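# Eight arms lift a hand barrow carrying two rollers

## Task

Raise the hand barrow and set it down resting on both bearers, with the two rollers still lying on it; neither roller may drop off at any point.

## Robot and tools

Setup: eight identical i2rt Big YAM arms, arm1 to arm8. Each has six joints, a right hand (index, middle, ring, thumb; sixteen separately driven hinges) and a wrist camera. arm1 to arm4 stand in a row at y about +0.65 (x = +1.146, +0.381, -0.376, -1.148) and face toward -y. arm5 to arm8 stand opposite at y about -0.65 (x = -1.135, -0.382, +0.378, +1.140) and face toward +y. Feet sit at z 0.725 to 0.822; the table tops under them are at z = 0.720. Reach from the joint1 axis is about 1.06 m. A fixed overhead camera, cam_high (896x504, about 2.08 m up), sees the whole area; the wrist cameras (armN_cam_wrist, fisheye 672x504) sit on a mast on the palm side and look toward the index knuckle.

Frames and units: one scene frame, origin on the floor, +z up, metres. Quaternions are written w, x, y, z. Hand axes: +z runs out along straight fingers, +x across the palm away from the thumb, +y out of the palm face. With joints 1, 5, 6 at 0 and the hand level pointing forward, the palm is up and the thumb to the right.

Tool move: arguments arm1 ... arm8 (each an object, one per robot) and cameras. A robot omitted gets nothing new but may keep pushing toward an old target. In each robot's object:
- joints: absolute goals by name. joint1_rad to joint6_rad in radians: joint1 -2.879..2.879 (turn about the foot, positive counter-clockwise seen from above, 0 = facing the foot's +x); joint2 0..3.141 (shoulder, 0 = upper arm back, positive lifts then goes forward); joint3 0..3.019 (elbow, positive opens); joint4 -1.692..1.57 (hand pitch, positive raises fingers); joint5 -1.57..1.57 (sideways, positive to the arm's right); joint6 -2.094..2.094 (roll, positive clockwise seen from behind). Hand keys hand_index_mcp ... hand_thumb_ipl are unitless goals from -1 to +1 between each hinge's stops; moving toward -1 curls fingers toward the palm, swings _abd away from the thumb, and brings the thumb round in front of the palm. Straight values: _mcp 0.75, _pip 0.58, _dip 0.70, _abd 0.00, thumb_cmc 0.71, thumb_axl 0.68, thumb_mcp 0.23, thumb_ipl 0.17. hand_current_limit (-1..1, maps 0 to 550 mA; starts +0.4) and hand_speed (-0.96..1, share (n+1)/2 of 8.5 rad/s; starts -0.6) are settings. Omitted hand keys keep their goals, so a grip stays.
- target: a list of seven numbers [x, y, z, qw, qx, qy, qz], an absolute hand pose in the scene frame; the hand moves in a straight line from its current hand_target toward it. When target is given, joints may only contain hand keys. speed (0.002..0.5 m/s, default 0.25; rotation up to twice that in rad/s) needs a target. All hand paths in one action finish together, lasting 0.5 to 10 s.
- min_time_s (0.1..8 s): slowest allowed duration for that robot's arm joint moves.
An action never exceeds 15 s. Each control step clips the path to 100 mm and 20 degrees from the measured hand; expect centimetre errors and overshoot at full stretch. Paths do not avoid obstacles or other arms.
cameras: list of names or ["all"]; [] for none.

Results: per robot, joint_positions (hand keys on their -1..1 scale), hand pose and hand_target, Joint velocities ("within noise" when still), joint torques (N m; numbers 3 and 4 wrap at ±28), per-motor currents in mA (positive pushes toward -1), hand_goal_ lines and hand_state words (moving, goal, blocked, overload). A "move" line reports each robot sent a motion: done, or the worst status. Status words: off_target (resting short, maybe still pushing), time_out (joint could not finish; it keeps a nearby goal, listed in on_its_own; resend its reported position to relax it), not_followed / "pose unreachable" / "joint command not followed" (a self- or inter-arm collision check refused it), limit_stop_at_motor_heat. Robots under "as last shown" were not commanded and their lines are repeated. "pictures" gives image order. MOTOR HOT warns near 85 °C; at 100 °C an OVER-TEMPERATURE FAULT drops that arm for 30 to 60 s. A move with no action returns full state, all images, and the scene number.

Tool wait: seconds (0..10), optional cameras; commands nothing new.
Tool zoom_image: camera name and region [x0, y0, x1, y1] in image pixels from the top-left, each side at most 504; only for cameras in the latest images.
Tool finished_scene: scene (1 or 2) ends the current scene for good; the barrow must stay on the bearers unaided.

If a move or wait is refused or interrupted by a stop, the later move, wait and finished_scene calls in that reply are skipped.

Avoid: pressing two robots together hard (including one hand closing on another's fingers), arm collisions, slamming or hard pushes on fixed or heavy objects, letting a roller or the barrow fall, and putting anything on the floor or out of the area. Arms keep pushing after contact; long pushing or stretched holding overheats motors. A hand motor at 495 mA or more for 5 s shuts off for 10 s, so keep grip currents moderate. Loose objects may get brief outside nudges.

Each tool is called after "Emit:" as name(argument=value, ...) on one line, values as JSON.

## Session

Emit:
move()

Emit:
zoom_image(camera="cam_high", region=[220, 130, 460, 360])

Emit:
zoom_image(camera="cam_high", region=[430, 150, 670, 380])

Scene clock: 0.00 s.
Joint torques (N m): no reading
Heat: arm1: hottest joint3_rad 39 °C; arm2: hottest joint2_rad 32 °C; arm3: hottest joint3_rad 34 °C; arm4: hottest joint2_rad 31 °C; arm5: hottest joint3_rad 36 °C; arm6: hottest joint3_rad 35 °C; arm7: hottest joint3_rad 34 °C; arm8: hottest joint3_rad 35 °C.
Joint velocities: within noise
arm1.joint_positions: joint1_rad=-0.086 joint2_rad=+0.627 joint3_rad=+1.442 joint4_rad=-1.309 joint5_rad=-0.108 joint6_rad=+1.066 hand_index_mcp=+0.753 hand_index_abd=+0.000 hand_index_pip=+0.577 hand_index_dip=+0.696 hand_middle_mcp=+0.753 hand_middle_abd=+0.000 hand_middle_pip=+0.577 hand_middle_dip=+0.696 hand_ring_mcp=+0.753 hand_ring_abd=+0.000 hand_ring_pip=+0.577 hand_ring_dip=+0.696 hand_thumb_cmc=+0.714 hand_thumb_axl=+0.677 hand_thumb_mcp=+0.226 hand_thumb_ipl=+0.168 hand_current_limit=+0.400 hand_speed=-0.600
arm1.joint_status: not commanded
arm1.hand_state: goal,goal,goal,goal,goal,goal,goal,goal,goal,goal,goal,goal,goal,goal,goal,goal
arm1.index_mcp_current_ma: 0
arm1.index_abd_current_ma: 0
arm1.index_pip_current_ma: 0
arm1.index_dip_current_ma: 0
arm1.middle_mcp_current_ma: 0
arm1.middle_abd_current_ma: 0
arm1.middle_pip_current_ma: 0
arm1.middle_dip_current_ma: 0
arm1.ring_mcp_current_ma: 0
arm1.ring_abd_current_ma: 0
arm1.ring_pip_current_ma: 0
arm1.ring_dip_current_ma: 0
arm1.thumb_cmc_current_ma: 0
arm1.thumb_axl_current_ma: 0
arm1.thumb_mcp_current_ma: 0
arm1.thumb_ipl_current_ma: 0
arm1.hand_goal_index_mcp: 0.754
arm1.hand_goal_index_abd: 0.000
arm1.hand_goal_index_pip: 0.576
arm1.hand_goal_index_dip: 0.696
arm1.hand_goal_middle_mcp: 0.754
arm1.hand_goal_middle_abd: 0.000
arm1.hand_goal_middle_pip: 0.576
arm1.hand_goal_middle_dip: 0.696
arm1.hand_goal_ring_mcp: 0.754
arm1.hand_goal_ring_abd: 0.000
arm1.hand_goal_ring_pip: 0.576
arm1.hand_goal_ring_dip: 0.696
arm1.hand_goal_thumb_cmc: 0.714
arm1.hand_goal_thumb_axl: 0.678
arm1.hand_goal_thumb_mcp: 0.226
arm1.hand_goal_thumb_ipl: 0.168
arm1.hand: x=+1.0509 y=+0.4039 z=+1.3034 quat_wxyz=(+0.424, +0.734, -0.451, +0.280) (m; scene frame)
arm1.hand_target: x=+1.0511 y=+0.4068 z=+1.3156 quat_wxyz=(+0.435, +0.728, -0.447, +0.285) (m; scene frame)
arm1.hand_status: not commanded
arm2.joint_positions: joint1_rad=+0.445 joint2_rad=+0.643 joint3_rad=+1.358 joint4_rad=-1.327 joint5_rad=+0.090 joint6_rad=+1.042 hand_index_mcp=+0.753 hand_index_abd=+0.000 hand_index_pip=+0.577 hand_index_dip=+0.696 hand_middle_mcp=+0.753 hand_middle_abd=+0.000 hand_middle_pip=+0.577 hand_middle_dip=+0.696 hand_ring_mcp=+0.753 hand_ring_abd=+0.000 hand_ring_pip=+0.577 hand_ring_dip=+0.696 hand_thumb_cmc=+0.714 hand_thumb_axl=+0.677 hand_thumb_mcp=+0.226 hand_thumb_ipl=+0.168 hand_current_limit=+0.400 hand_speed=-0.600
arm2.joint_status: not commanded
arm2.hand_state: goal,goal,goal,goal,goal,goal,goal,goal,goal,goal,goal,goal,goal,goal,goal,goal
arm2.index_mcp_current_ma: 0
arm2.index_abd_current_ma: 0
arm2.index_pip_current_ma: 0
arm2.index_dip_current_ma: 0
arm2.middle_mcp_current_ma: 0
arm2.middle_abd_current_ma: 0
arm2.middle_pip_current_ma: 0
arm2.middle_dip_current_ma: 0
arm2.ring_mcp_current_ma: 0
arm2.ring_abd_current_ma: 0
arm2.ring_pip_current_ma: 0
arm2.ring_dip_current_ma: 0
arm2.thumb_cmc_current_ma: 0
arm2.thumb_axl_current_ma: 0
arm2.thumb_mcp_current_ma: 0
arm2.thumb_ipl_current_ma: 0
arm2.hand_goal_index_mcp: 0.754
arm2.hand_goal_index_abd: 0.000
arm2.hand_goal_index_pip: 0.576
arm2.hand_goal_index_dip: 0.696
arm2.hand_goal_middle_mcp: 0.754
arm2.hand_goal_middle_abd: 0.000
arm2.hand_goal_middle_pip: 0.576
arm2.hand_goal_middle_dip: 0.696
arm2.hand_goal_ring_mcp: 0.754
arm2.hand_goal_ring_abd: 0.000
arm2.hand_goal_ring_pip: 0.576
arm2.hand_goal_ring_dip: 0.696
arm2.hand_goal_thumb_cmc: 0.714
arm2.hand_goal_thumb_axl: 0.678
arm2.hand_goal_thumb_mcp: 0.226
arm2.hand_goal_thumb_ipl: 0.168
arm2.hand: x=+0.3938 y=+0.3693 z=+1.2928 quat_wxyz=(+0.365, +0.839, -0.285, +0.285) (m; scene frame)
arm2.hand_target: x=+0.3927 y=+0.3715 z=+1.3036 quat_wxyz=(+0.373, +0.834, -0.284, +0.292) (m; scene frame)
arm2.hand_status: not commanded
arm3.joint_positions: joint1_rad=+0.473 joint2_rad=+0.632 joint3_rad=+1.416 joint4_rad=-1.374 joint5_rad=+0.047 joint6_rad=+1.125 hand_index_mcp=+0.753 hand_index_abd=+0.000 hand_index_pip=+0.577 hand_index_dip=+0.696 hand_middle_mcp=+0.753 hand_middle_abd=+0.000 hand_middle_pip=+0.577 hand_middle_dip=+0.696 hand_ring_mcp=+0.753 hand_ring_abd=+0.000 hand_ring_pip=+0.577 hand_ring_dip=+0.696 hand_thumb_cmc=+0.714 hand_thumb_axl=+0.677 hand_thumb_mcp=+0.226 hand_thumb_ipl=+0.168 hand_current_limit=+0.400 hand_speed=-0.600
arm3.joint_status: not commanded
arm3.hand_state: goal,goal,goal,goal,goal,goal,goal,goal,goal,goal,goal,goal,goal,goal,goal,goal
arm3.index_mcp_current_ma: 0
arm3.index_abd_current_ma: 0
arm3.index_pip_current_ma: 0
arm3.index_dip_current_ma: 0
arm3.middle_mcp_current_ma: 0
arm3.middle_abd_current_ma: 0
arm3.middle_pip_current_ma: 0
arm3.middle_dip_current_ma: 0
arm3.ring_mcp_current_ma: 0
arm3.ring_abd_current_ma: 0
arm3.ring_pip_current_ma: 0
arm3.ring_dip_current_ma: 0
arm3.thumb_cmc_current_ma: 0
arm3.thumb_axl_current_ma: 0
arm3.thumb_mcp_current_ma: 0
arm3.thumb_ipl_current_ma: 0
arm3.hand_goal_index_mcp: 0.754
arm3.hand_goal_index_abd: 0.000
arm3.hand_goal_index_pip: 0.576
arm3.hand_goal_index_dip: 0.696
arm3.hand_goal_middle_mcp: 0.754
arm3.hand_goal_middle_abd: 0.000
arm3.hand_goal_middle_pip: 0.576
arm3.hand_goal_middle_dip: 0.696
arm3.hand_goal_ring_mcp: 0.754
arm3.hand_goal_ring_abd: 0.000
arm3.hand_goal_ring_pip: 0.576
arm3.hand_goal_ring_dip: 0.696
arm3.hand_goal_thumb_cmc: 0.714
arm3.hand_goal_thumb_axl: 0.678
arm3.hand_goal_thumb_mcp: 0.226
arm3.hand_goal_thumb_ipl: 0.168
arm3.hand: x=-0.3481 y=+0.3901 z=+1.3549 quat_wxyz=(+0.343, +0.834, -0.296, +0.316) (m; scene frame)
arm3.hand_target: x=-0.3493 y=+0.3927 z=+1.3675 quat_wxyz=(+0.352, +0.827, -0.294, +0.325) (m; scene frame)
arm3.hand_status: not commanded
arm4.joint_positions: joint1_rad=-0.463 joint2_rad=+0.622 joint3_rad=+1.430 joint4_rad=-1.347 joint5_rad=+0.119 joint6_rad=+1.170 hand_index_mcp=+0.753 hand_index_abd=+0.000 hand_index_pip=+0.577 hand_index_dip=+0.696 hand_middle_mcp=+0.753 hand_middle_abd=+0.000 hand_middle_pip=+0.577 hand_middle_dip=+0.696 hand_ring_mcp=+0.753 hand_ring_abd=+0.000 hand_ring_pip=+0.577 hand_ring_dip=+0.696 hand_thumb_cmc=+0.714 hand_thumb_axl=+0.677 hand_thumb_mcp=+0.226 hand_thumb_ipl=+0.168 hand_current_limit=+0.400 hand_speed=-0.600
arm4.joint_status: not commanded
arm4.hand_state: goal,goal,goal,goal,goal,goal,goal,goal,goal,goal,goal,goal,goal,goal,goal,goal
arm4.index_mcp_current_ma: 0
arm4.index_abd_current_ma: 0
arm4.index_pip_current_ma: 0
arm4.index_dip_current_ma: 0
arm4.middle_mcp_current_ma: 0
arm4.middle_abd_current_ma: 0
arm4.middle_pip_current_ma: 0
arm4.middle_dip_current_ma: 0
arm4.ring_mcp_current_ma: 0
arm4.ring_abd_current_ma: 0
arm4.ring_pip_current_ma: 0
arm4.ring_dip_current_ma: 0
arm4.thumb_cmc_current_ma: 0
arm4.thumb_axl_current_ma: 0
arm4.thumb_mcp_current_ma: 0
arm4.thumb_ipl_current_ma: 0
arm4.hand_goal_index_mcp: 0.754
arm4.hand_goal_index_abd: 0.000
arm4.hand_goal_index_pip: 0.576
arm4.hand_goal_index_dip: 0.696
arm4.hand_goal_middle_mcp: 0.754
arm4.hand_goal_middle_abd: 0.000
arm4.hand_goal_middle_pip: 0.576
arm4.hand_goal_middle_dip: 0.696
arm4.hand_goal_ring_mcp: 0.754
arm4.hand_goal_ring_abd: 0.000
arm4.hand_goal_ring_pip: 0.576
arm4.hand_goal_ring_dip: 0.696
arm4.hand_goal_thumb_cmc: 0.714
arm4.hand_goal_thumb_axl: 0.678
arm4.hand_goal_thumb_mcp: 0.226
arm4.hand_goal_thumb_ipl: 0.168
arm4.hand: x=-1.3474 y=+0.5067 z=+1.3512 quat_wxyz=(+0.483, +0.569, -0.654, +0.124) (m; scene frame)
arm4.hand_target: x=-1.3459 y=+0.5098 z=+1.3623 quat_wxyz=(+0.494, +0.563, -0.650, +0.128) (m; scene frame)
arm4.hand_status: not commanded
arm5.joint_positions: joint1_rad=+0.431 joint2_rad=+0.580 joint3_rad=+1.460 joint4_rad=-1.336 joint5_rad=+0.048 joint6_rad=+1.037 hand_index_mcp=+0.753 hand_index_abd=+0.000 hand_index_pip=+0.577 hand_index_dip=+0.696 hand_middle_mcp=+0.753 hand_middle_abd=+0.000 hand_middle_pip=+0.577 hand_middle_dip=+0.696 hand_ring_mcp=+0.753 hand_ring_abd=+0.000 hand_ring_pip=+0.577 hand_ring_dip=+0.696 hand_thumb_cmc=+0.714 hand_thumb_axl=+0.677 hand_thumb_mcp=+0.226 hand_thumb_ipl=+0.168 hand_current_limit=+0.400 hand_speed=-0.600
arm5.joint_status: not commanded
arm5.hand_state: goal,goal,goal,goal,goal,goal,goal,goal,goal,goal,goal,goal,goal,goal,goal,goal
arm5.index_mcp_current_ma: 0
arm5.index_abd_current_ma: 0
arm5.index_pip_current_ma: 0
arm5.index_dip_current_ma: 0
arm5.middle_mcp_current_ma: 0
arm5.middle_abd_current_ma: 0
arm5.middle_pip_current_ma: 0
arm5.middle_dip_current_ma: 0
arm5.ring_mcp_current_ma: 0
arm5.ring_abd_current_ma: 0
arm5.ring_pip_current_ma: 0
arm5.ring_dip_current_ma: 0
arm5.thumb_cmc_current_ma: 0
arm5.thumb_axl_current_ma: 0
arm5.thumb_mcp_current_ma: 0
arm5.thumb_ipl_current_ma: 0
arm5.hand_goal_index_mcp: 0.754
arm5.hand_goal_index_abd: 0.000
arm5.hand_goal_index_pip: 0.576
arm5.hand_goal_index_dip: 0.696
arm5.hand_goal_middle_mcp: 0.754
arm5.hand_goal_middle_abd: 0.000
arm5.hand_goal_middle_pip: 0.576
arm5.hand_goal_middle_dip: 0.696
arm5.hand_goal_ring_mcp: 0.754
arm5.hand_goal_ring_abd: 0.000
arm5.hand_goal_ring_pip: 0.576
arm5.hand_goal_ring_dip: 0.696
arm5.hand_goal_thumb_cmc: 0.714
arm5.hand_goal_thumb_axl: 0.678
arm5.hand_goal_thumb_mcp: 0.226
arm5.hand_goal_thumb_ipl: 0.168
arm5.hand: x=-1.1415 y=-0.4193 z=+1.4003 quat_wxyz=(-0.351, +0.253, +0.807, +0.403) (m; scene frame)
arm5.hand_target: x=-1.1396 y=-0.4230 z=+1.4141 quat_wxyz=(-0.360, +0.250, +0.798, +0.413) (m; scene frame)
arm5.hand_status: not commanded
arm6.joint_positions: joint1_rad=+0.202 joint2_rad=+0.632 joint3_rad=+1.386 joint4_rad=-1.353 joint5_rad=-0.007 joint6_rad=+1.061 hand_index_mcp=+0.753 hand_index_abd=+0.000 hand_index_pip=+0.577 hand_index_dip=+0.696 hand_middle_mcp=+0.753 hand_middle_abd=+0.000 hand_middle_pip=+0.577 hand_middle_dip=+0.696 hand_ring_mcp=+0.753 hand_ring_abd=+0.000 hand_ring_pip=+0.577 hand_ring_dip=+0.696 hand_thumb_cmc=+0.714 hand_thumb_axl=+0.677 hand_thumb_mcp=+0.226 hand_thumb_ipl=+0.168 hand_current_limit=+0.400 hand_speed=-0.600
arm6.joint_status: not commanded
arm6.hand_state: goal,goal,goal,goal,goal,goal,goal,goal,goal,goal,goal,goal,goal,goal,goal,goal
arm6.index_mcp_current_ma: 0
arm6.index_abd_current_ma: 0
arm6.index_pip_current_ma: 0
arm6.index_dip_current_ma: 0
arm6.middle_mcp_current_ma: 0
arm6.middle_abd_current_ma: 0
arm6.middle_pip_current_ma: 0
arm6.middle_dip_current_ma: 0
arm6.ring_mcp_current_ma: 0
arm6.ring_abd_current_ma: 0
arm6.ring_pip_current_ma: 0
arm6.ring_dip_current_ma: 0
arm6.thumb_cmc_current_ma: 0
arm6.thumb_axl_current_ma: 0
arm6.thumb_mcp_current_ma: 0
arm6.thumb_ipl_current_ma: 0
arm6.hand_goal_index_mcp: 0.754
arm6.hand_goal_index_abd: 0.000
arm6.hand_goal_index_pip: 0.576
arm6.hand_goal_index_dip: 0.696
arm6.hand_goal_middle_mcp: 0.754
arm6.hand_goal_middle_abd: 0.000
arm6.hand_goal_middle_pip: 0.576
arm6.hand_goal_middle_dip: 0.696
arm6.hand_goal_ring_mcp: 0.754
arm6.hand_goal_ring_abd: 0.000
arm6.hand_goal_ring_pip: 0.576
arm6.hand_goal_ring_dip: 0.696
arm6.hand_goal_thumb_cmc: 0.714
arm6.hand_goal_thumb_axl: 0.678
arm6.hand_goal_thumb_mcp: 0.226
arm6.hand_goal_thumb_ipl: 0.168
arm6.hand: x=-0.3505 y=-0.3934 z=+1.3693 quat_wxyz=(-0.281, +0.364, +0.807, +0.371) (m; scene frame)
arm6.hand_target: x=-0.3499 y=-0.3960 z=+1.3820 quat_wxyz=(-0.289, +0.361, +0.801, +0.381) (m; scene frame)
arm6.hand_status: not commanded
arm7.joint_positions: joint1_rad=+0.444 joint2_rad=+0.594 joint3_rad=+1.336 joint4_rad=-1.190 joint5_rad=-0.114 joint6_rad=+1.071 hand_index_mcp=+0.753 hand_index_abd=+0.000 hand_index_pip=+0.577 hand_index_dip=+0.696 hand_middle_mcp=+0.753 hand_middle_abd=+0.000 hand_middle_pip=+0.577 hand_middle_dip=+0.696 hand_ring_mcp=+0.753 hand_ring_abd=+0.000 hand_ring_pip=+0.577 hand_ring_dip=+0.696 hand_thumb_cmc=+0.714 hand_thumb_axl=+0.677 hand_thumb_mcp=+0.226 hand_thumb_ipl=+0.168 hand_current_limit=+0.400 hand_speed=-0.600
arm7.joint_status: not commanded
arm7.hand_state: goal,goal,goal,goal,goal,goal,goal,goal,goal,goal,goal,goal,goal,goal,goal,goal
arm7.index_mcp_current_ma: 0
arm7.index_abd_current_ma: 0
arm7.index_pip_current_ma: 0
arm7.index_dip_current_ma: 0
arm7.middle_mcp_current_ma: 0
arm7.middle_abd_current_ma: 0
arm7.middle_pip_current_ma: 0
arm7.middle_dip_current_ma: 0
arm7.ring_mcp_current_ma: 0
arm7.ring_abd_current_ma: 0
arm7.ring_pip_current_ma: 0
arm7.ring_dip_current_ma: 0
arm7.thumb_cmc_current_ma: 0
arm7.thumb_axl_current_ma: 0
arm7.thumb_mcp_current_ma: 0
arm7.thumb_ipl_current_ma: 0
arm7.hand_goal_index_mcp: 0.754
arm7.hand_goal_index_abd: 0.000
arm7.hand_goal_index_pip: 0.576
arm7.hand_goal_index_dip: 0.696
arm7.hand_goal_middle_mcp: 0.754
arm7.hand_goal_middle_abd: 0.000
arm7.hand_goal_middle_pip: 0.576
arm7.hand_goal_middle_dip: 0.696
arm7.hand_goal_ring_mcp: 0.754
arm7.hand_goal_ring_abd: 0.000
arm7.hand_goal_ring_pip: 0.576
arm7.hand_goal_ring_dip: 0.696
arm7.hand_goal_thumb_cmc: 0.714
arm7.hand_goal_thumb_axl: 0.678
arm7.hand_goal_thumb_mcp: 0.226
arm7.hand_goal_thumb_ipl: 0.168
arm7.hand: x=+0.3135 y=-0.3910 z=+1.3135 quat_wxyz=(-0.401, +0.223, +0.817, +0.350) (m; scene frame)
arm7.hand_target: x=+0.3151 y=-0.3942 z=+1.3259 quat_wxyz=(-0.408, +0.220, +0.810, +0.358) (m; scene frame)
arm7.hand_status: not commanded
arm8.joint_positions: joint1_rad=+0.429 joint2_rad=+0.535 joint3_rad=+1.353 joint4_rad=-1.356 joint5_rad=+0.044 joint6_rad=+1.173 hand_index_mcp=+0.753 hand_index_abd=+0.000 hand_index_pip=+0.577 hand_index_dip=+0.696 hand_middle_mcp=+0.753 hand_middle_abd=+0.000 hand_middle_pip=+0.577 hand_middle_dip=+0.696 hand_ring_mcp=+0.753 hand_ring_abd=+0.000 hand_ring_pip=+0.577 hand_ring_dip=+0.696 hand_thumb_cmc=+0.714 hand_thumb_axl=+0.677 hand_thumb_mcp=+0.226 hand_thumb_ipl=+0.168 hand_current_limit=+0.400 hand_speed=-0.600
arm8.joint_status: not commanded
arm8.hand_state: goal,goal,goal,goal,goal,goal,goal,goal,goal,goal,goal,goal,goal,goal,goal,goal
arm8.index_mcp_current_ma: 0
arm8.index_abd_current_ma: 0
arm8.index_pip_current_ma: 0
arm8.index_dip_current_ma: 0
arm8.middle_mcp_current_ma: 0
arm8.middle_abd_current_ma: 0
arm8.middle_pip_current_ma: 0
arm8.middle_dip_current_ma: 0
arm8.ring_mcp_current_ma: 0
arm8.ring_abd_current_ma: 0
arm8.ring_pip_current_ma: 0
arm8.ring_dip_current_ma: 0
arm8.thumb_cmc_current_ma: 0
arm8.thumb_axl_current_ma: 0
arm8.thumb_mcp_current_ma: 0
arm8.thumb_ipl_current_ma: 0
arm8.hand_goal_index_mcp: 0.754
arm8.hand_goal_index_abd: 0.000
arm8.hand_goal_index_pip: 0.576
arm8.hand_goal_index_dip: 0.696
arm8.hand_goal_middle_mcp: 0.754
arm8.hand_goal_middle_abd: 0.000
arm8.hand_goal_middle_pip: 0.576
arm8.hand_goal_middle_dip: 0.696
arm8.hand_goal_ring_mcp: 0.754
arm8.hand_goal_ring_abd: 0.000
arm8.hand_goal_ring_pip: 0.576
arm8.hand_goal_ring_dip: 0.696
arm8.hand_goal_thumb_cmc: 0.714
arm8.hand_goal_thumb_axl: 0.678
arm8.hand_goal_thumb_mcp: 0.226
arm8.hand_goal_thumb_ipl: 0.168
arm8.hand: x=+1.1213 y=-0.4260 z=+1.3304 quat_wxyz=(-0.345, +0.303, +0.816, +0.351) (m; scene frame)
arm8.hand_target: x=+1.1225 y=-0.4286 z=+1.3437 quat_wxyz=(-0.355, +0.300, +0.809, +0.360) (m; scene frame)
arm8.hand_status: not commanded
pictures: arm1_cam_wrist, arm2_cam_wrist, arm3_cam_wrist, arm4_cam_wrist, arm5_cam_wrist, arm6_cam_wrist, arm7_cam_wrist, arm8_cam_wrist, cam_high
camera_calibration:
arm1_cam_wrist: T_world_to_cam=[[-0.920991, 0.123686, -0.369427, 1.43128], [0.212653, 0.954141, -0.210699, -0.378205], [0.326425, -0.272612, -0.905058, 1.06835], [0, 0, 0, 1]] pos_world=[1.04988, 0.475077, 1.41598]
arm2_cam_wrist: T_world_to_cam=[[-0.958645, -0.178143, -0.221958, 0.762242], [-0.161667, 0.982691, -0.0904613, -0.23676], [0.234232, -0.050837, -0.970851, 1.30357], [0, 0, 0, 1]] pos_world=[0.387106, 0.43472, 1.41334]
arm3_cam_wrist: T_world_to_cam=[[-0.93291, -0.135969, -0.333454, 0.212305], [-0.109444, 0.989232, -0.0971752, -0.342225], [0.343076, -0.0541613, -0.937745, 1.5408], [0, 0, 0, 1]] pos_world=[-0.368004, 0.450858, 1.48242]
arm4_cam_wrist: T_world_to_cam=[[-0.641828, 0.686676, -0.341368, -0.718292], [0.761403, 0.623601, -0.177165, 0.901846], [0.0912224, -0.373628, -0.923082, 1.68038], [0, 0, 0, 1]] pos_world=[-1.30098, 0.558679, 1.4657]
arm5_cam_wrist: T_world_to_cam=[[0.91479, 0.281316, -0.289863, 1.6026], [0.211732, -0.945077, -0.248998, 0.145461], [-0.34399, 0.166408, -0.92411, 1.0997], [0, 0, 0, 1]] pos_world=[-1.11856, -0.496364, 1.517]
arm6_cam_wrist: T_world_to_cam=[[0.94315, 0.0199771, -0.331768, 0.826277], [-0.0182123, -0.993586, -0.111602, -0.289445], [-0.331869, 0.111299, -0.936736, 1.33814], [0, 0, 0, 1]] pos_world=[-0.340487, -0.45303, 1.49531]
arm7_cam_wrist: T_world_to_cam=[[0.860813, 0.314968, -0.399745, 0.413698], [0.239845, -0.943851, -0.227198, -0.193158], [-0.44886, 0.0996984, -0.888023, 1.468], [0, 0, 0, 1]] pos_world=[0.349139, -0.458971, 1.42511]
arm8_cam_wrist: T_world_to_cam=[[0.924052, 0.182435, -0.335925, -0.483142], [0.132186, -0.977054, -0.167009, -0.38725], [-0.358685, 0.10992, -0.926964, 1.81025], [0, 0, 0, 1]] pos_world=[1.14695, -0.489205, 1.45106]

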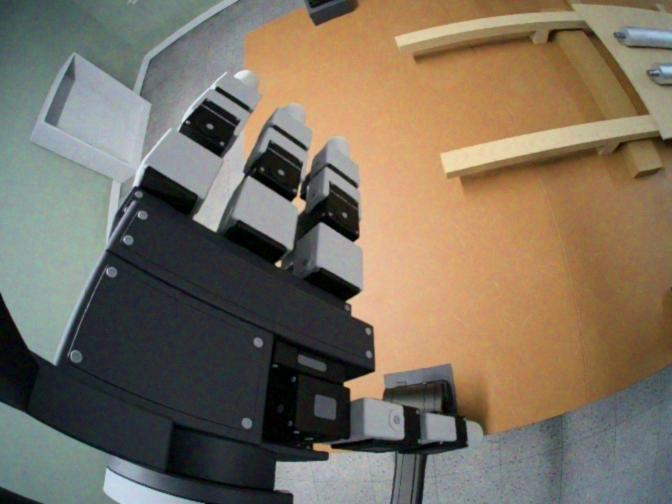

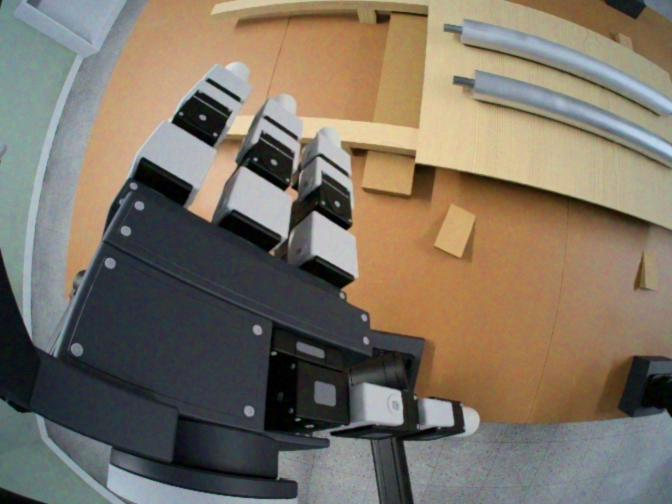

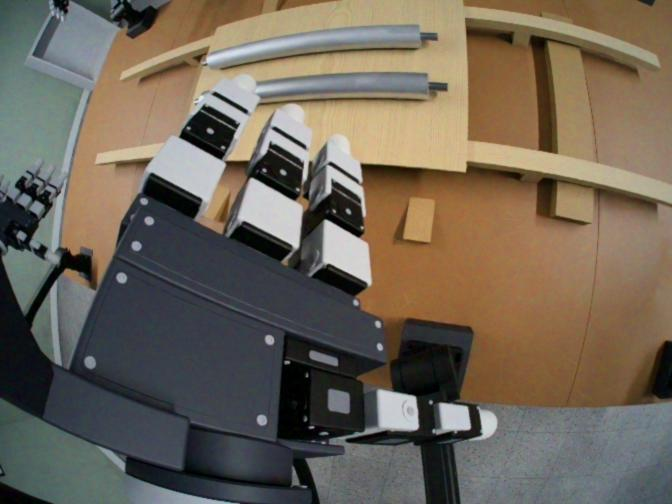

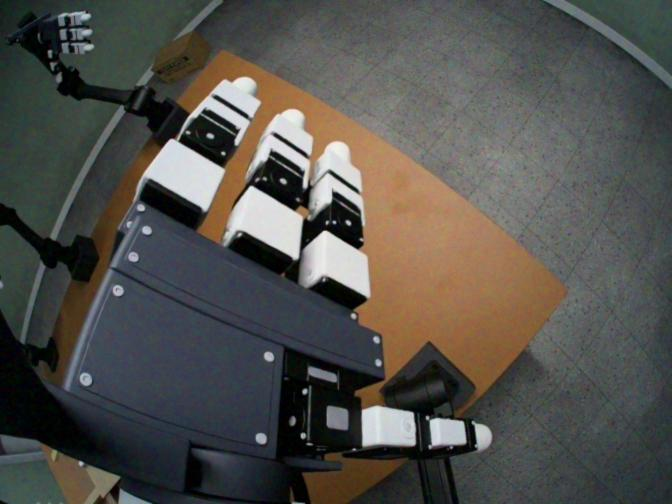

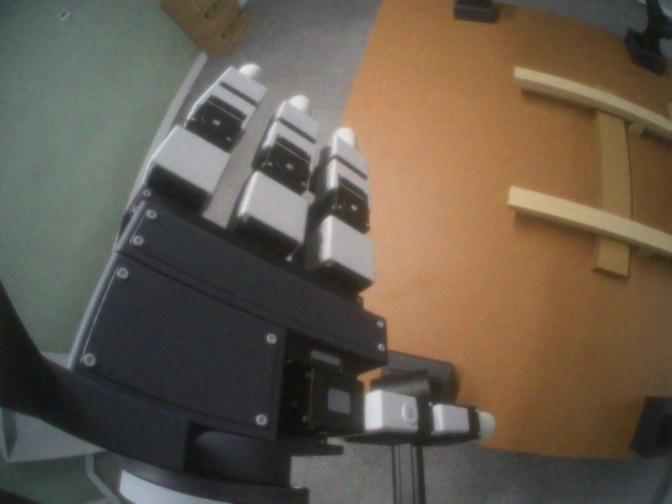

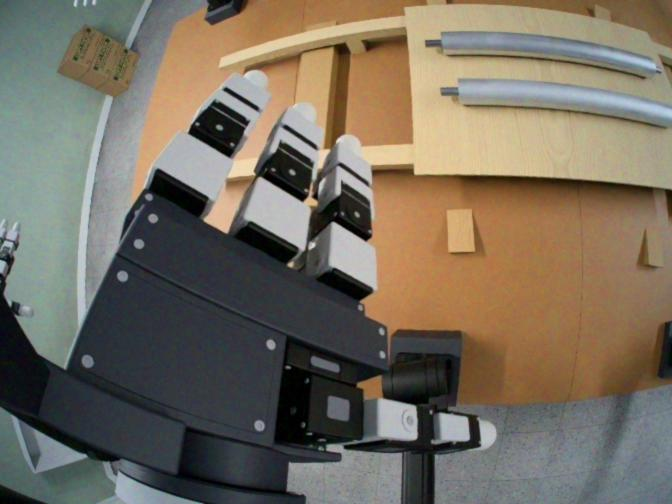

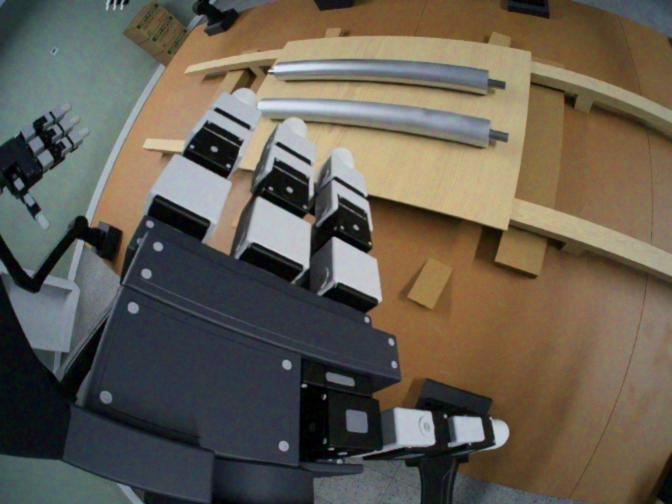

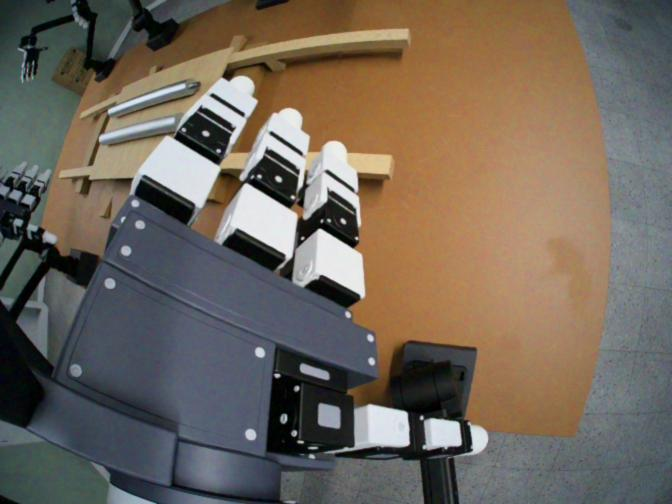

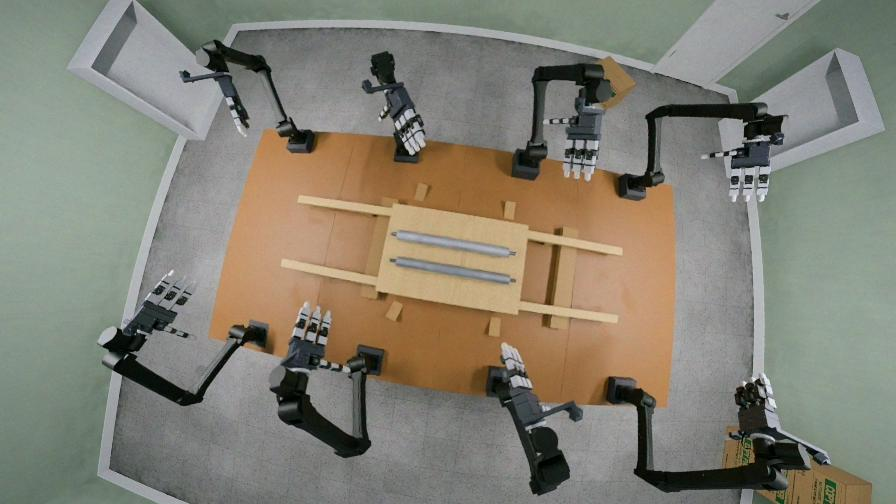

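Scaled by 2.100 from the camera's 896x504 image, which has a finer 1280x720 frame.

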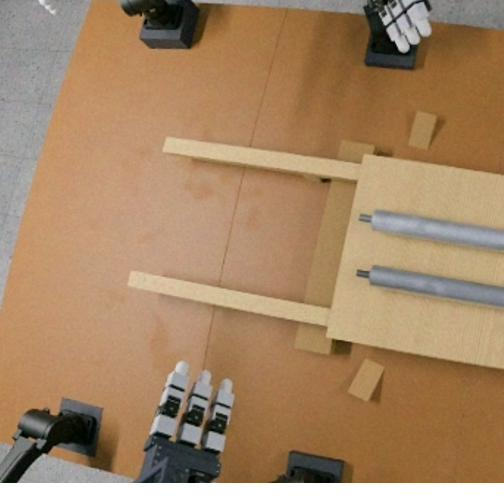

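Scaled by 2.100 from the camera's 896x504 image, which has a finer 1280x720 frame.

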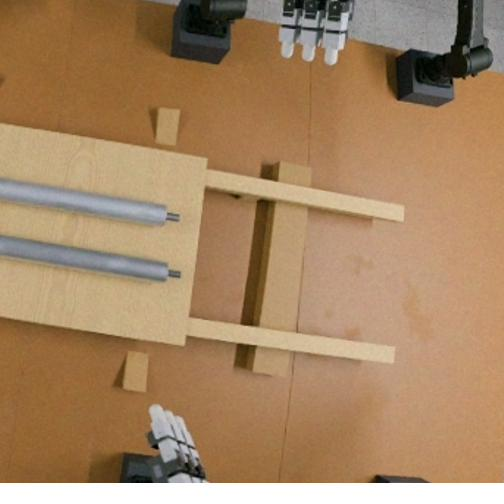

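Emit:
move(arm1={"joints":{"joint1_rad":-0.5,"joint2_rad":1.3,"joint3_rad":1.25,"joint4_rad":-1.52,"joint5_rad":0,"joint6_rad":-0.5,"hand_index_pip":-0.75,"hand_middle_pip":-0.75,"hand_ring_pip":-0.75,"hand_current_limit":0.78},"min_time_s":4.5}, arm8={"joints":{"joint1_rad":0.6,"joint2_rad":1.15,"joint3_rad":1.05,"joint4_rad":-1.45,"joint5_rad":0,"joint6_rad":0.6,"hand_index_pip":-0.75,"hand_middle_pip":-0.75,"hand_ring_pip":-0.75,"hand_current_limit":0.78},"min_time_s":4.5}, arm4={"joints":{"joint1_rad":0.4,"joint2_rad":1.15,"joint3_rad":1.05,"joint4_rad":-1.45,"joint5_rad":0,"joint6_rad":0.4,"hand_index_pip":-0.75,"hand_middle_pip":-0.75,"hand_ring_pip":-0.75,"hand_current_limit":0.78},"min_time_s":4.5}, arm5={"joints":{"joint1_rad":-0.4,"joint2_rad":1.15,"joint3_rad":1.05,"joint4_rad":-1.45,"joint5_rad":0,"joint6_rad":-0.4,"hand_index_pip":-0.75,"hand_middle_pip":-0.75,"hand_ring_pip":-0.75,"hand_current_limit":0.78},"min_time_s":4.5}, arm2={"joints":{"joint1_rad":-0.45,"joint2_rad":1.35,"joint3_rad":1.45,"joint4_rad":-1.65,"joint5_rad":0,"joint6_rad":-2.0,"hand_index_mcp":0.34,"hand_ring_mcp":0.34,"hand_middle_mcp":-0.48,"hand_middle_pip":-0.737,"hand_index_abd":0.25,"hand_ring_abd":-0.25,"hand_thumb_cmc":-0.57},"min_time_s":4.5}, arm3={"joints":{"joint1_rad":0.1,"joint2_rad":1.35,"joint3_rad":1.45,"joint4_rad":-1.65,"joint5_rad":0,"joint6_rad":-1.47,"hand_index_mcp":0.34,"hand_ring_mcp":0.34,"hand_middle_mcp":-0.48,"hand_middle_pip":-0.737,"hand_index_abd":0.25,"hand_ring_abd":-0.25,"hand_thumb_cmc":-0.57},"min_time_s":4.5}, arm6={"joints":{"joint1_rad":-0.43,"joint2_rad":1.35,"joint3_rad":1.45,"joint4_rad":-1.65,"joint5_rad":0,"joint6_rad":-2.0,"hand_index_mcp":0.34,"hand_ring_mcp":0.34,"hand_middle_mcp":-0.48,"hand_middle_pip":-0.737,"hand_index_abd":0.25,"hand_ring_abd":-0.25,"hand_thumb_cmc":-0.57},"min_time_s":4.5}, arm7={"joints":{"joint1_rad":0.15,"joint2_rad":1.35,"joint3_rad":1.45,"joint4_rad":-1.65,"joint5_rad":0,"joint6_rad":-1.42,"hand_index_mcp":0.34,"hand_ring_mcp":0.34,"hand_middle_mcp":-0.48,"hand_middle_pip":-0.737,"hand_index_abd":0.25,"hand_ring_abd":-0.25,"hand_thumb_cmc":-0.57},"min_time_s":4.5}, cameras=["cam_high"])

Scene clock: 269.23 s.
Joint torques (N m): arm1=[0.26 -6.3 8.09 0.36 0.08 0.03] | arm2=[0.21 -7.36 12.3 -0.43 -0.4 -0.16] | arm3=[-1.67 -6.83 13.07 -0.1 -0.46 -0.05] | arm4=[0.03 -6.07 9.76 0.14 0.11 -0.19] | arm5=[0.73 -6.07 9.81 -0.36 -0.2 -0.14] | arm6=[-1.73 -8.88 11.43 -0.1 -0.28 -0.25] | arm7=[-0.97 -7.47 14.72 -0.23 -0.14 -0.08] | arm8=[0.38 -5.71 7.91 0.2 0.01 -0.14]
Heat: arm1: hottest joint3_rad 47 °C; arm2: hottest joint3_rad 41 °C; arm3: hottest joint3_rad 41 °C; arm4: hottest joint3_rad 36 °C; arm5: hottest joint3_rad 47 °C; arm6: hottest joint3_rad 46 °C; arm7: hottest joint3_rad 51 °C; arm8: hottest joint3_rad 45 °C.
move: arm1 done; arm2 done; arm3 done; arm4 done; arm5 done; arm6 done; arm7 done; arm8 done
Joint velocities: within noise
arm1.joint_positions: joint1_rad=-0.493 joint2_rad=+1.291 joint3_rad=+1.255 joint4_rad=-1.513 joint5_rad=-0.003 joint6_rad=-0.492 hand_index_mcp=+0.757 hand_index_abd=+0.000 hand_index_pip=-0.744 hand_index_dip=+0.696 hand_middle_mcp=+0.757 hand_middle_abd=+0.000 hand_middle_pip=-0.743 hand_middle_dip=+0.696 hand_ring_mcp=+0.757 hand_ring_abd=+0.001 hand_ring_pip=-0.744 hand_ring_dip=+0.696 hand_thumb_cmc=+0.716 hand_thumb_axl=+0.677 hand_thumb_mcp=+0.224 hand_thumb_ipl=+0.168 hand_current_limit=+0.780 hand_speed=-0.600
arm1.joint_status: all done
arm1.hand_state: goal,goal,goal,goal,goal,goal,goal,goal,goal,goal,goal,goal,goal,goal,goal,goal
arm1.index_mcp_current_ma: 1
arm1.index_abd_current_ma: 0
arm1.index_pip_current_ma: 2
arm1.index_dip_current_ma: 0
arm1.middle_mcp_current_ma: 1
arm1.middle_abd_current_ma: 0
arm1.middle_pip_current_ma: 3
arm1.middle_dip_current_ma: 0
arm1.ring_mcp_current_ma: 1
arm1.ring_abd_current_ma: 0
arm1.ring_pip_current_ma: 2
arm1.ring_dip_current_ma: 0
arm1.thumb_cmc_current_ma: 0
arm1.thumb_axl_current_ma: 0
arm1.thumb_mcp_current_ma: -1
arm1.thumb_ipl_current_ma: 0
arm1.hand_goal_index_mcp: 0.754
arm1.hand_goal_index_abd: 0.000
arm1.hand_goal_index_pip: -0.750
arm1.hand_goal_index_dip: 0.696
arm1.hand_goal_middle_mcp: 0.754
arm1.hand_goal_middle_abd: 0.000
arm1.hand_goal_middle_pip: -0.750
arm1.hand_goal_middle_dip: 0.696
arm1.hand_goal_ring_mcp: 0.754
arm1.hand_goal_ring_abd: 0.000
arm1.hand_goal_ring_pip: -0.750
arm1.hand_goal_ring_dip: 0.696
arm1.hand_goal_thumb_cmc: 0.714
arm1.hand_goal_thumb_axl: 0.678
arm1.hand_goal_thumb_mcp: 0.226
arm1.hand_goal_thumb_ipl: 0.168
arm1.hand: x=+0.9420 y=+0.2453 z=+0.9705 quat_wxyz=(+0.002, +1.000, -0.006, +0.000) (m; scene frame)
arm1.hand_target: x=+0.9405 y=+0.2486 z=+0.9640 quat_wxyz=(-0.007, +1.000, -0.005, +0.004) (m; scene frame)
arm1.hand_status: not commanded
arm2.joint_positions: joint1_rad=-0.441 joint2_rad=+1.339 joint3_rad=+1.404 joint4_rad=-1.637 joint5_rad=+0.003 joint6_rad=-1.985 hand_index_mcp=+0.352 hand_index_abd=+0.249 hand_index_pip=+0.577 hand_index_dip=+0.696 hand_middle_mcp=-0.466 hand_middle_abd=+0.000 hand_middle_pip=-0.735 hand_middle_dip=+0.696 hand_ring_mcp=+0.350 hand_ring_abd=-0.247 hand_ring_pip=+0.577 hand_ring_dip=+0.696 hand_thumb_cmc=-0.569 hand_thumb_axl=+0.677 hand_thumb_mcp=+0.224 hand_thumb_ipl=+0.168 hand_current_limit=+0.400 hand_speed=-0.600
arm2.joint_status: all done
arm2.hand_state: goal,goal,goal,goal,goal,goal,goal,goal,goal,goal,goal,goal,goal,goal,goal,goal
arm2.index_mcp_current_ma: 59
arm2.index_abd_current_ma: -3
arm2.index_pip_current_ma: 3
arm2.index_dip_current_ma: 0
arm2.middle_mcp_current_ma: 72
arm2.middle_abd_current_ma: 0
arm2.middle_pip_current_ma: 7
arm2.middle_dip_current_ma: 0
arm2.ring_mcp_current_ma: 51
arm2.ring_abd_current_ma: 12
arm2.ring_pip_current_ma: 3
arm2.ring_dip_current_ma: 0
arm2.thumb_cmc_current_ma: 3
arm2.thumb_axl_current_ma: -4
arm2.thumb_mcp_current_ma: -13
arm2.thumb_ipl_current_ma: -2
arm2.hand_goal_index_mcp: 0.340
arm2.hand_goal_index_abd: 0.250
arm2.hand_goal_index_pip: 0.576
arm2.hand_goal_index_dip: 0.696
arm2.hand_goal_middle_mcp: -0.480
arm2.hand_goal_middle_abd: 0.000
arm2.hand_goal_middle_pip: -0.736
arm2.hand_goal_middle_dip: 0.696
arm2.hand_goal_ring_mcp: 0.340
arm2.hand_goal_ring_abd: -0.250
arm2.hand_goal_ring_pip: 0.576
arm2.hand_goal_ring_dip: 0.696
arm2.hand_goal_thumb_cmc: -0.570
arm2.hand_goal_thumb_axl: 0.678
arm2.hand_goal_thumb_mcp: 0.226
arm2.hand_goal_thumb_ipl: 0.168
arm2.hand: x=+0.2962 y=+0.2759 z=+1.0393 quat_wxyz=(+0.001, +0.719, +0.695, +0.004) (m; scene frame)
arm2.hand_target: x=+0.2898 y=+0.2700 z=+1.0527 quat_wxyz=(+0.006, +0.717, +0.697, -0.006) (m; scene frame)
arm2.hand_status: not commanded
arm3.joint_positions: joint1_rad=+0.109 joint2_rad=+1.336 joint3_rad=+1.416 joint4_rad=-1.642 joint5_rad=+0.004 joint6_rad=-1.455 hand_index_mcp=+0.350 hand_index_abd=+0.250 hand_index_pip=+0.577 hand_index_dip=+0.696 hand_middle_mcp=-0.468 hand_middle_abd=+0.000 hand_middle_pip=-0.734 hand_middle_dip=+0.696 hand_ring_mcp=+0.350 hand_ring_abd=-0.247 hand_ring_pip=+0.577 hand_ring_dip=+0.696 hand_thumb_cmc=-0.569 hand_thumb_axl=+0.677 hand_thumb_mcp=+0.224 hand_thumb_ipl=+0.168 hand_current_limit=+0.400 hand_speed=-0.600
arm3.joint_status: all done
arm3.hand_state: goal,goal,goal,goal,goal,goal,goal,goal,goal,goal,goal,goal,goal,goal,goal,goal
arm3.index_mcp_current_ma: 2
arm3.index_abd_current_ma: 0
arm3.index_pip_current_ma: 0
arm3.index_dip_current_ma: 0
arm3.middle_mcp_current_ma: 2
arm3.middle_abd_current_ma: 0
arm3.middle_pip_current_ma: 0
arm3.middle_dip_current_ma: 0
arm3.ring_mcp_current_ma: 2
arm3.ring_abd_current_ma: 0
arm3.ring_pip_current_ma: 0
arm3.ring_dip_current_ma: 0
arm3.thumb_cmc_current_ma: 0
arm3.thumb_axl_current_ma: 0
arm3.thumb_mcp_current_ma: 0
arm3.thumb_ipl_current_ma: 0
arm3.hand_goal_index_mcp: 0.340
arm3.hand_goal_index_abd: 0.250
arm3.hand_goal_index_pip: 0.576
arm3.hand_goal_index_dip: 0.696
arm3.hand_goal_middle_mcp: -0.480
arm3.hand_goal_middle_abd: 0.000
arm3.hand_goal_middle_pip: -0.736
arm3.hand_goal_middle_dip: 0.696
arm3.hand_goal_ring_mcp: 0.340
arm3.hand_goal_ring_abd: -0.250
arm3.hand_goal_ring_pip: 0.576
arm3.hand_goal_ring_dip: 0.696
arm3.hand_goal_thumb_cmc: -0.570
arm3.hand_goal_thumb_axl: 0.678
arm3.hand_goal_thumb_mcp: 0.226
arm3.hand_goal_thumb_ipl: 0.168
arm3.hand: x=-0.2509 y=+0.2427 z=+1.0934 quat_wxyz=(-0.004, +0.713, +0.701, -0.005) (m; scene frame)
arm3.hand_target: x=-0.2529 y=+0.2353 z=+1.1017 quat_wxyz=(+0.001, +0.711, +0.703, -0.008) (m; scene frame)
arm3.hand_status: not commanded
arm4.joint_positions: joint1_rad=+0.393 joint2_rad=+1.140 joint3_rad=+1.052 joint4_rad=-1.440 joint5_rad=+0.001 joint6_rad=+0.411 hand_index_mcp=+0.756 hand_index_abd=+0.000 hand_index_pip=-0.743 hand_index_dip=+0.696 hand_middle_mcp=+0.756 hand_middle_abd=+0.001 hand_middle_pip=-0.743 hand_middle_dip=+0.696 hand_ring_mcp=+0.756 hand_ring_abd=+0.001 hand_ring_pip=-0.743 hand_ring_dip=+0.696 hand_thumb_cmc=+0.715 hand_thumb_axl=+0.677 hand_thumb_mcp=+0.223 hand_thumb_ipl=+0.168 hand_current_limit=+0.780 hand_speed=-0.600
arm4.joint_status: all done
arm4.hand_state: goal,goal,goal,goal,goal,goal,goal,goal,goal,goal,goal,goal,goal,goal,goal,goal
arm4.index_mcp_current_ma: 1
arm4.index_abd_current_ma: 0
arm4.index_pip_current_ma: 6
arm4.index_dip_current_ma: 0
arm4.middle_mcp_current_ma: 1
arm4.middle_abd_current_ma: 0
arm4.middle_pip_current_ma: 6
arm4.middle_dip_current_ma: 0
arm4.ring_mcp_current_ma: 1
arm4.ring_abd_current_ma: 0
arm4.ring_pip_current_ma: 6
arm4.ring_dip_current_ma: 0
arm4.thumb_cmc_current_ma: 1
arm4.thumb_axl_current_ma: 0
arm4.thumb_mcp_current_ma: -2
arm4.thumb_ipl_current_ma: 0
arm4.hand_goal_index_mcp: 0.754
arm4.hand_goal_index_abd: 0.000
arm4.hand_goal_index_pip: -0.750
arm4.hand_goal_index_dip: 0.696
arm4.hand_goal_middle_mcp: 0.754
arm4.hand_goal_middle_abd: 0.000
arm4.hand_goal_middle_pip: -0.750
arm4.hand_goal_middle_dip: 0.696
arm4.hand_goal_ring_mcp: 0.754
arm4.hand_goal_ring_abd: 0.000
arm4.hand_goal_ring_pip: -0.750
arm4.hand_goal_ring_dip: 0.696
arm4.hand_goal_thumb_cmc: 0.714
arm4.hand_goal_thumb_axl: 0.678
arm4.hand_goal_thumb_mcp: 0.226
arm4.hand_goal_thumb_ipl: 0.168
arm4.hand: x=-1.0549 y=+0.2788 z=+1.0064 quat_wxyz=(+0.025, +1.000, -0.012, +0.008) (m; scene frame)
arm4.hand_target: x=-1.0521 y=+0.2811 z=+1.0011 quat_wxyz=(+0.014, +1.000, -0.004, +0.005) (m; scene frame)
arm4.hand_status: not commanded
arm5.joint_positions: joint1_rad=-0.386 joint2_rad=+1.141 joint3_rad=+1.042 joint4_rad=-1.442 joint5_rad=+0.004 joint6_rad=-0.388 hand_index_mcp=+0.757 hand_index_abd=+0.000 hand_index_pip=-0.744 hand_index_dip=+0.696 hand_middle_mcp=+0.757 hand_middle_abd=+0.000 hand_middle_pip=-0.744 hand_middle_dip=+0.696 hand_ring_mcp=+0.757 hand_ring_abd=+0.001 hand_ring_pip=-0.743 hand_ring_dip=+0.696 hand_thumb_cmc=+0.717 hand_thumb_axl=+0.677 hand_thumb_mcp=+0.224 hand_thumb_ipl=+0.168 hand_current_limit=+0.780 hand_speed=-0.600
arm5.joint_status: all done
arm5.hand_state: goal,goal,goal,goal,goal,goal,goal,goal,goal,goal,goal,goal,goal,goal,goal,goal
arm5.index_mcp_current_ma: 8
arm5.index_abd_current_ma: 1
arm5.index_pip_current_ma: 17
arm5.index_dip_current_ma: 0
arm5.middle_mcp_current_ma: 8
arm5.middle_abd_current_ma: 1
arm5.middle_pip_current_ma: 18
arm5.middle_dip_current_ma: 0
arm5.ring_mcp_current_ma: 9
arm5.ring_abd_current_ma: 1
arm5.ring_pip_current_ma: 21
arm5.ring_dip_current_ma: 0
arm5.thumb_cmc_current_ma: 8
arm5.thumb_axl_current_ma: -2
arm5.thumb_mcp_current_ma: -9
arm5.thumb_ipl_current_ma: -1
arm5.hand_goal_index_mcp: 0.754
arm5.hand_goal_index_abd: 0.000
arm5.hand_goal_index_pip: -0.750
arm5.hand_goal_index_dip: 0.696
arm5.hand_goal_middle_mcp: 0.754
arm5.hand_goal_middle_abd: 0.000
arm5.hand_goal_middle_pip: -0.750
arm5.hand_goal_middle_dip: 0.696
arm5.hand_goal_ring_mcp: 0.754
arm5.hand_goal_ring_abd: 0.000
arm5.hand_goal_ring_pip: -0.750
arm5.hand_goal_ring_dip: 0.696
arm5.hand_goal_thumb_cmc: 0.714
arm5.hand_goal_thumb_axl: 0.678
arm5.hand_goal_thumb_mcp: 0.226
arm5.hand_goal_thumb_ipl: 0.168
arm5.hand: x=-1.0043 y=-0.2708 z=+1.0169 quat_wxyz=(+0.002, -0.018, +1.000, +0.017) (m; scene frame)
arm5.hand_target: x=-1.0000 y=-0.2711 z=+1.0168 quat_wxyz=(-0.001, -0.016, +1.000, +0.014) (m; scene frame)
arm5.hand_status: not commanded
arm6.joint_positions: joint1_rad=-0.418 joint2_rad=+1.338 joint3_rad=+1.392 joint4_rad=-1.642 joint5_rad=-0.001 joint6_rad=-1.984 hand_index_mcp=+0.349 hand_index_abd=+0.250 hand_index_pip=+0.577 hand_index_dip=+0.696 hand_middle_mcp=-0.467 hand_middle_abd=+0.000 hand_middle_pip=-0.735 hand_middle_dip=+0.696 hand_ring_mcp=+0.351 hand_ring_abd=-0.247 hand_ring_pip=+0.577 hand_ring_dip=+0.696 hand_thumb_cmc=-0.569 hand_thumb_axl=+0.677 hand_thumb_mcp=+0.224 hand_thumb_ipl=+0.168 hand_current_limit=+0.400 hand_speed=-0.600
arm6.joint_status: all done
arm6.hand_state: goal,goal,goal,goal,goal,goal,goal,goal,goal,goal,goal,goal,goal,goal,goal,goal
arm6.index_mcp_current_ma: 13
arm6.index_abd_current_ma: 0
arm6.index_pip_current_ma: 0
arm6.index_dip_current_ma: 0
arm6.middle_mcp_current_ma: 22
arm6.middle_abd_current_ma: 0
arm6.middle_pip_current_ma: 1
arm6.middle_dip_current_ma: 0
arm6.ring_mcp_current_ma: 17
arm6.ring_abd_current_ma: 3
arm6.ring_pip_current_ma: 0
arm6.ring_dip_current_ma: 0
arm6.thumb_cmc_current_ma: 1
arm6.thumb_axl_current_ma: 0
arm6.thumb_mcp_current_ma: -2
arm6.thumb_ipl_current_ma: 0
arm6.hand_goal_index_mcp: 0.340
arm6.hand_goal_index_abd: 0.250
arm6.hand_goal_index_pip: 0.576
arm6.hand_goal_index_dip: 0.696
arm6.hand_goal_middle_mcp: -0.480
arm6.hand_goal_middle_abd: 0.000
arm6.hand_goal_middle_pip: -0.736
arm6.hand_goal_middle_dip: 0.696
arm6.hand_goal_ring_mcp: 0.340
arm6.hand_goal_ring_abd: -0.250
arm6.hand_goal_ring_pip: 0.576
arm6.hand_goal_ring_dip: 0.696
arm6.hand_goal_thumb_cmc: -0.570
arm6.hand_goal_thumb_axl: 0.678
arm6.hand_goal_thumb_mcp: 0.226
arm6.hand_goal_thumb_ipl: 0.168
arm6.hand: x=-0.3165 y=-0.2899 z=+1.1081 quat_wxyz=(-0.011, -0.709, +0.705, -0.003) (m; scene frame)
arm6.hand_target: x=-0.3071 y=-0.2804 z=+1.1253 quat_wxyz=(+0.007, -0.711, +0.703, +0.004) (m; scene frame)
arm6.hand_status: not commanded
arm7.joint_positions: joint1_rad=+0.162 joint2_rad=+1.341 joint3_rad=+1.392 joint4_rad=-1.642 joint5_rad=-0.003 joint6_rad=-1.405 hand_index_mcp=+0.350 hand_index_abd=+0.250 hand_index_pip=+0.577 hand_index_dip=+0.696 hand_middle_mcp=-0.469 hand_middle_abd=+0.001 hand_middle_pip=-0.735 hand_middle_dip=+0.696 hand_ring_mcp=+0.350 hand_ring_abd=-0.246 hand_ring_pip=+0.577 hand_ring_dip=+0.696 hand_thumb_cmc=-0.569 hand_thumb_axl=+0.677 hand_thumb_mcp=+0.224 hand_thumb_ipl=+0.168 hand_current_limit=+0.400 hand_speed=-0.600
arm7.joint_status: all done
arm7.hand_state: goal,goal,goal,goal,goal,goal,goal,goal,goal,goal,goal,goal,goal,goal,goal,goal
arm7.index_mcp_current_ma: 7
arm7.index_abd_current_ma: 0
arm7.index_pip_current_ma: 0
arm7.index_dip_current_ma: 0
arm7.middle_mcp_current_ma: 9
arm7.middle_abd_current_ma: 0
arm7.middle_pip_current_ma: 0
arm7.middle_dip_current_ma: 0
arm7.ring_mcp_current_ma: 7
arm7.ring_abd_current_ma: 1
arm7.ring_pip_current_ma: 0
arm7.ring_dip_current_ma: 0
arm7.thumb_cmc_current_ma: 0
arm7.thumb_axl_current_ma: 0
arm7.thumb_mcp_current_ma: -1
arm7.thumb_ipl_current_ma: 0
arm7.hand_goal_index_mcp: 0.340
arm7.hand_goal_index_abd: 0.250
arm7.hand_goal_index_pip: 0.576
arm7.hand_goal_index_dip: 0.696
arm7.hand_goal_middle_mcp: -0.480
arm7.hand_goal_middle_abd: 0.000
arm7.hand_goal_middle_pip: -0.736
arm7.hand_goal_middle_dip: 0.696
arm7.hand_goal_ring_mcp: 0.340
arm7.hand_goal_ring_abd: -0.250
arm7.hand_goal_ring_pip: 0.576
arm7.hand_goal_ring_dip: 0.696
arm7.hand_goal_thumb_cmc: -0.570
arm7.hand_goal_thumb_axl: 0.678
arm7.hand_goal_thumb_mcp: 0.226
arm7.hand_goal_thumb_ipl: 0.168
arm7.hand: x=+0.2227 y=-0.2664 z=+1.0349 quat_wxyz=(-0.005, -0.712, +0.702, -0.009) (m; scene frame)
arm7.hand_target: x=+0.2252 y=-0.2537 z=+1.0547 quat_wxyz=(+0.008, -0.714, +0.700, +0.006) (m; scene frame)
arm7.hand_status: not commanded
arm8.joint_positions: joint1_rad=+0.591 joint2_rad=+1.139 joint3_rad=+1.043 joint4_rad=-1.440 joint5_rad=+0.002 joint6_rad=+0.608 hand_index_mcp=+0.756 hand_index_abd=+0.000 hand_index_pip=-0.743 hand_index_dip=+0.696 hand_middle_mcp=+0.755 hand_middle_abd=+0.000 hand_middle_pip=-0.743 hand_middle_dip=+0.696 hand_ring_mcp=+0.755 hand_ring_abd=+0.000 hand_ring_pip=-0.743 hand_ring_dip=+0.696 hand_thumb_cmc=+0.715 hand_thumb_axl=+0.677 hand_thumb_mcp=+0.224 hand_thumb_ipl=+0.168 hand_current_limit=+0.780 hand_speed=-0.600
arm8.joint_status: all done
arm8.hand_state: goal,goal,goal,goal,goal,goal,goal,goal,goal,goal,goal,goal,goal,goal,goal,goal
arm8.index_mcp_current_ma: 2
arm8.index_abd_current_ma: 0
arm8.index_pip_current_ma: 11
arm8.index_dip_current_ma: 0
arm8.middle_mcp_current_ma: 1
arm8.middle_abd_current_ma: 0
arm8.middle_pip_current_ma: 10
arm8.middle_dip_current_ma: 0
arm8.ring_mcp_current_ma: 1
arm8.ring_abd_current_ma: 0
arm8.ring_pip_current_ma: 12
arm8.ring_dip_current_ma: 0
arm8.thumb_cmc_current_ma: 1
arm8.thumb_axl_current_ma: -1
arm8.thumb_mcp_current_ma: -4
arm8.thumb_ipl_current_ma: 0
arm8.hand_goal_index_mcp: 0.754
arm8.hand_goal_index_abd: 0.000
arm8.hand_goal_index_pip: -0.750
arm8.hand_goal_index_dip: 0.696
arm8.hand_goal_middle_mcp: 0.754
arm8.hand_goal_middle_abd: 0.000
arm8.hand_goal_middle_pip: -0.750
arm8.hand_goal_middle_dip: 0.696
arm8.hand_goal_ring_mcp: 0.754
arm8.hand_goal_ring_abd: 0.000
arm8.hand_goal_ring_pip: -0.750
arm8.hand_goal_ring_dip: 0.696
arm8.hand_goal_thumb_cmc: 0.714
arm8.hand_goal_thumb_axl: 0.678
arm8.hand_goal_thumb_mcp: 0.226
arm8.hand_goal_thumb_ipl: 0.168
arm8.hand: x=+0.9693 y=-0.3158 z=+1.0034 quat_wxyz=(-0.003, -0.017, +1.000, +0.015) (m; scene frame)
arm8.hand_target: x=+0.9650 y=-0.3169 z=+1.0019 quat_wxyz=(+0.000, -0.026, +1.000, +0.009) (m; scene frame)
arm8.hand_status: not commanded
pictures: cam_high

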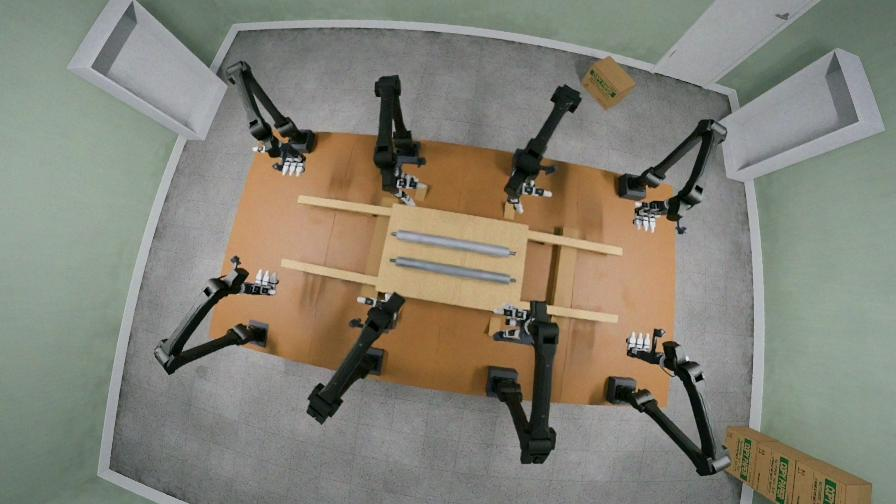

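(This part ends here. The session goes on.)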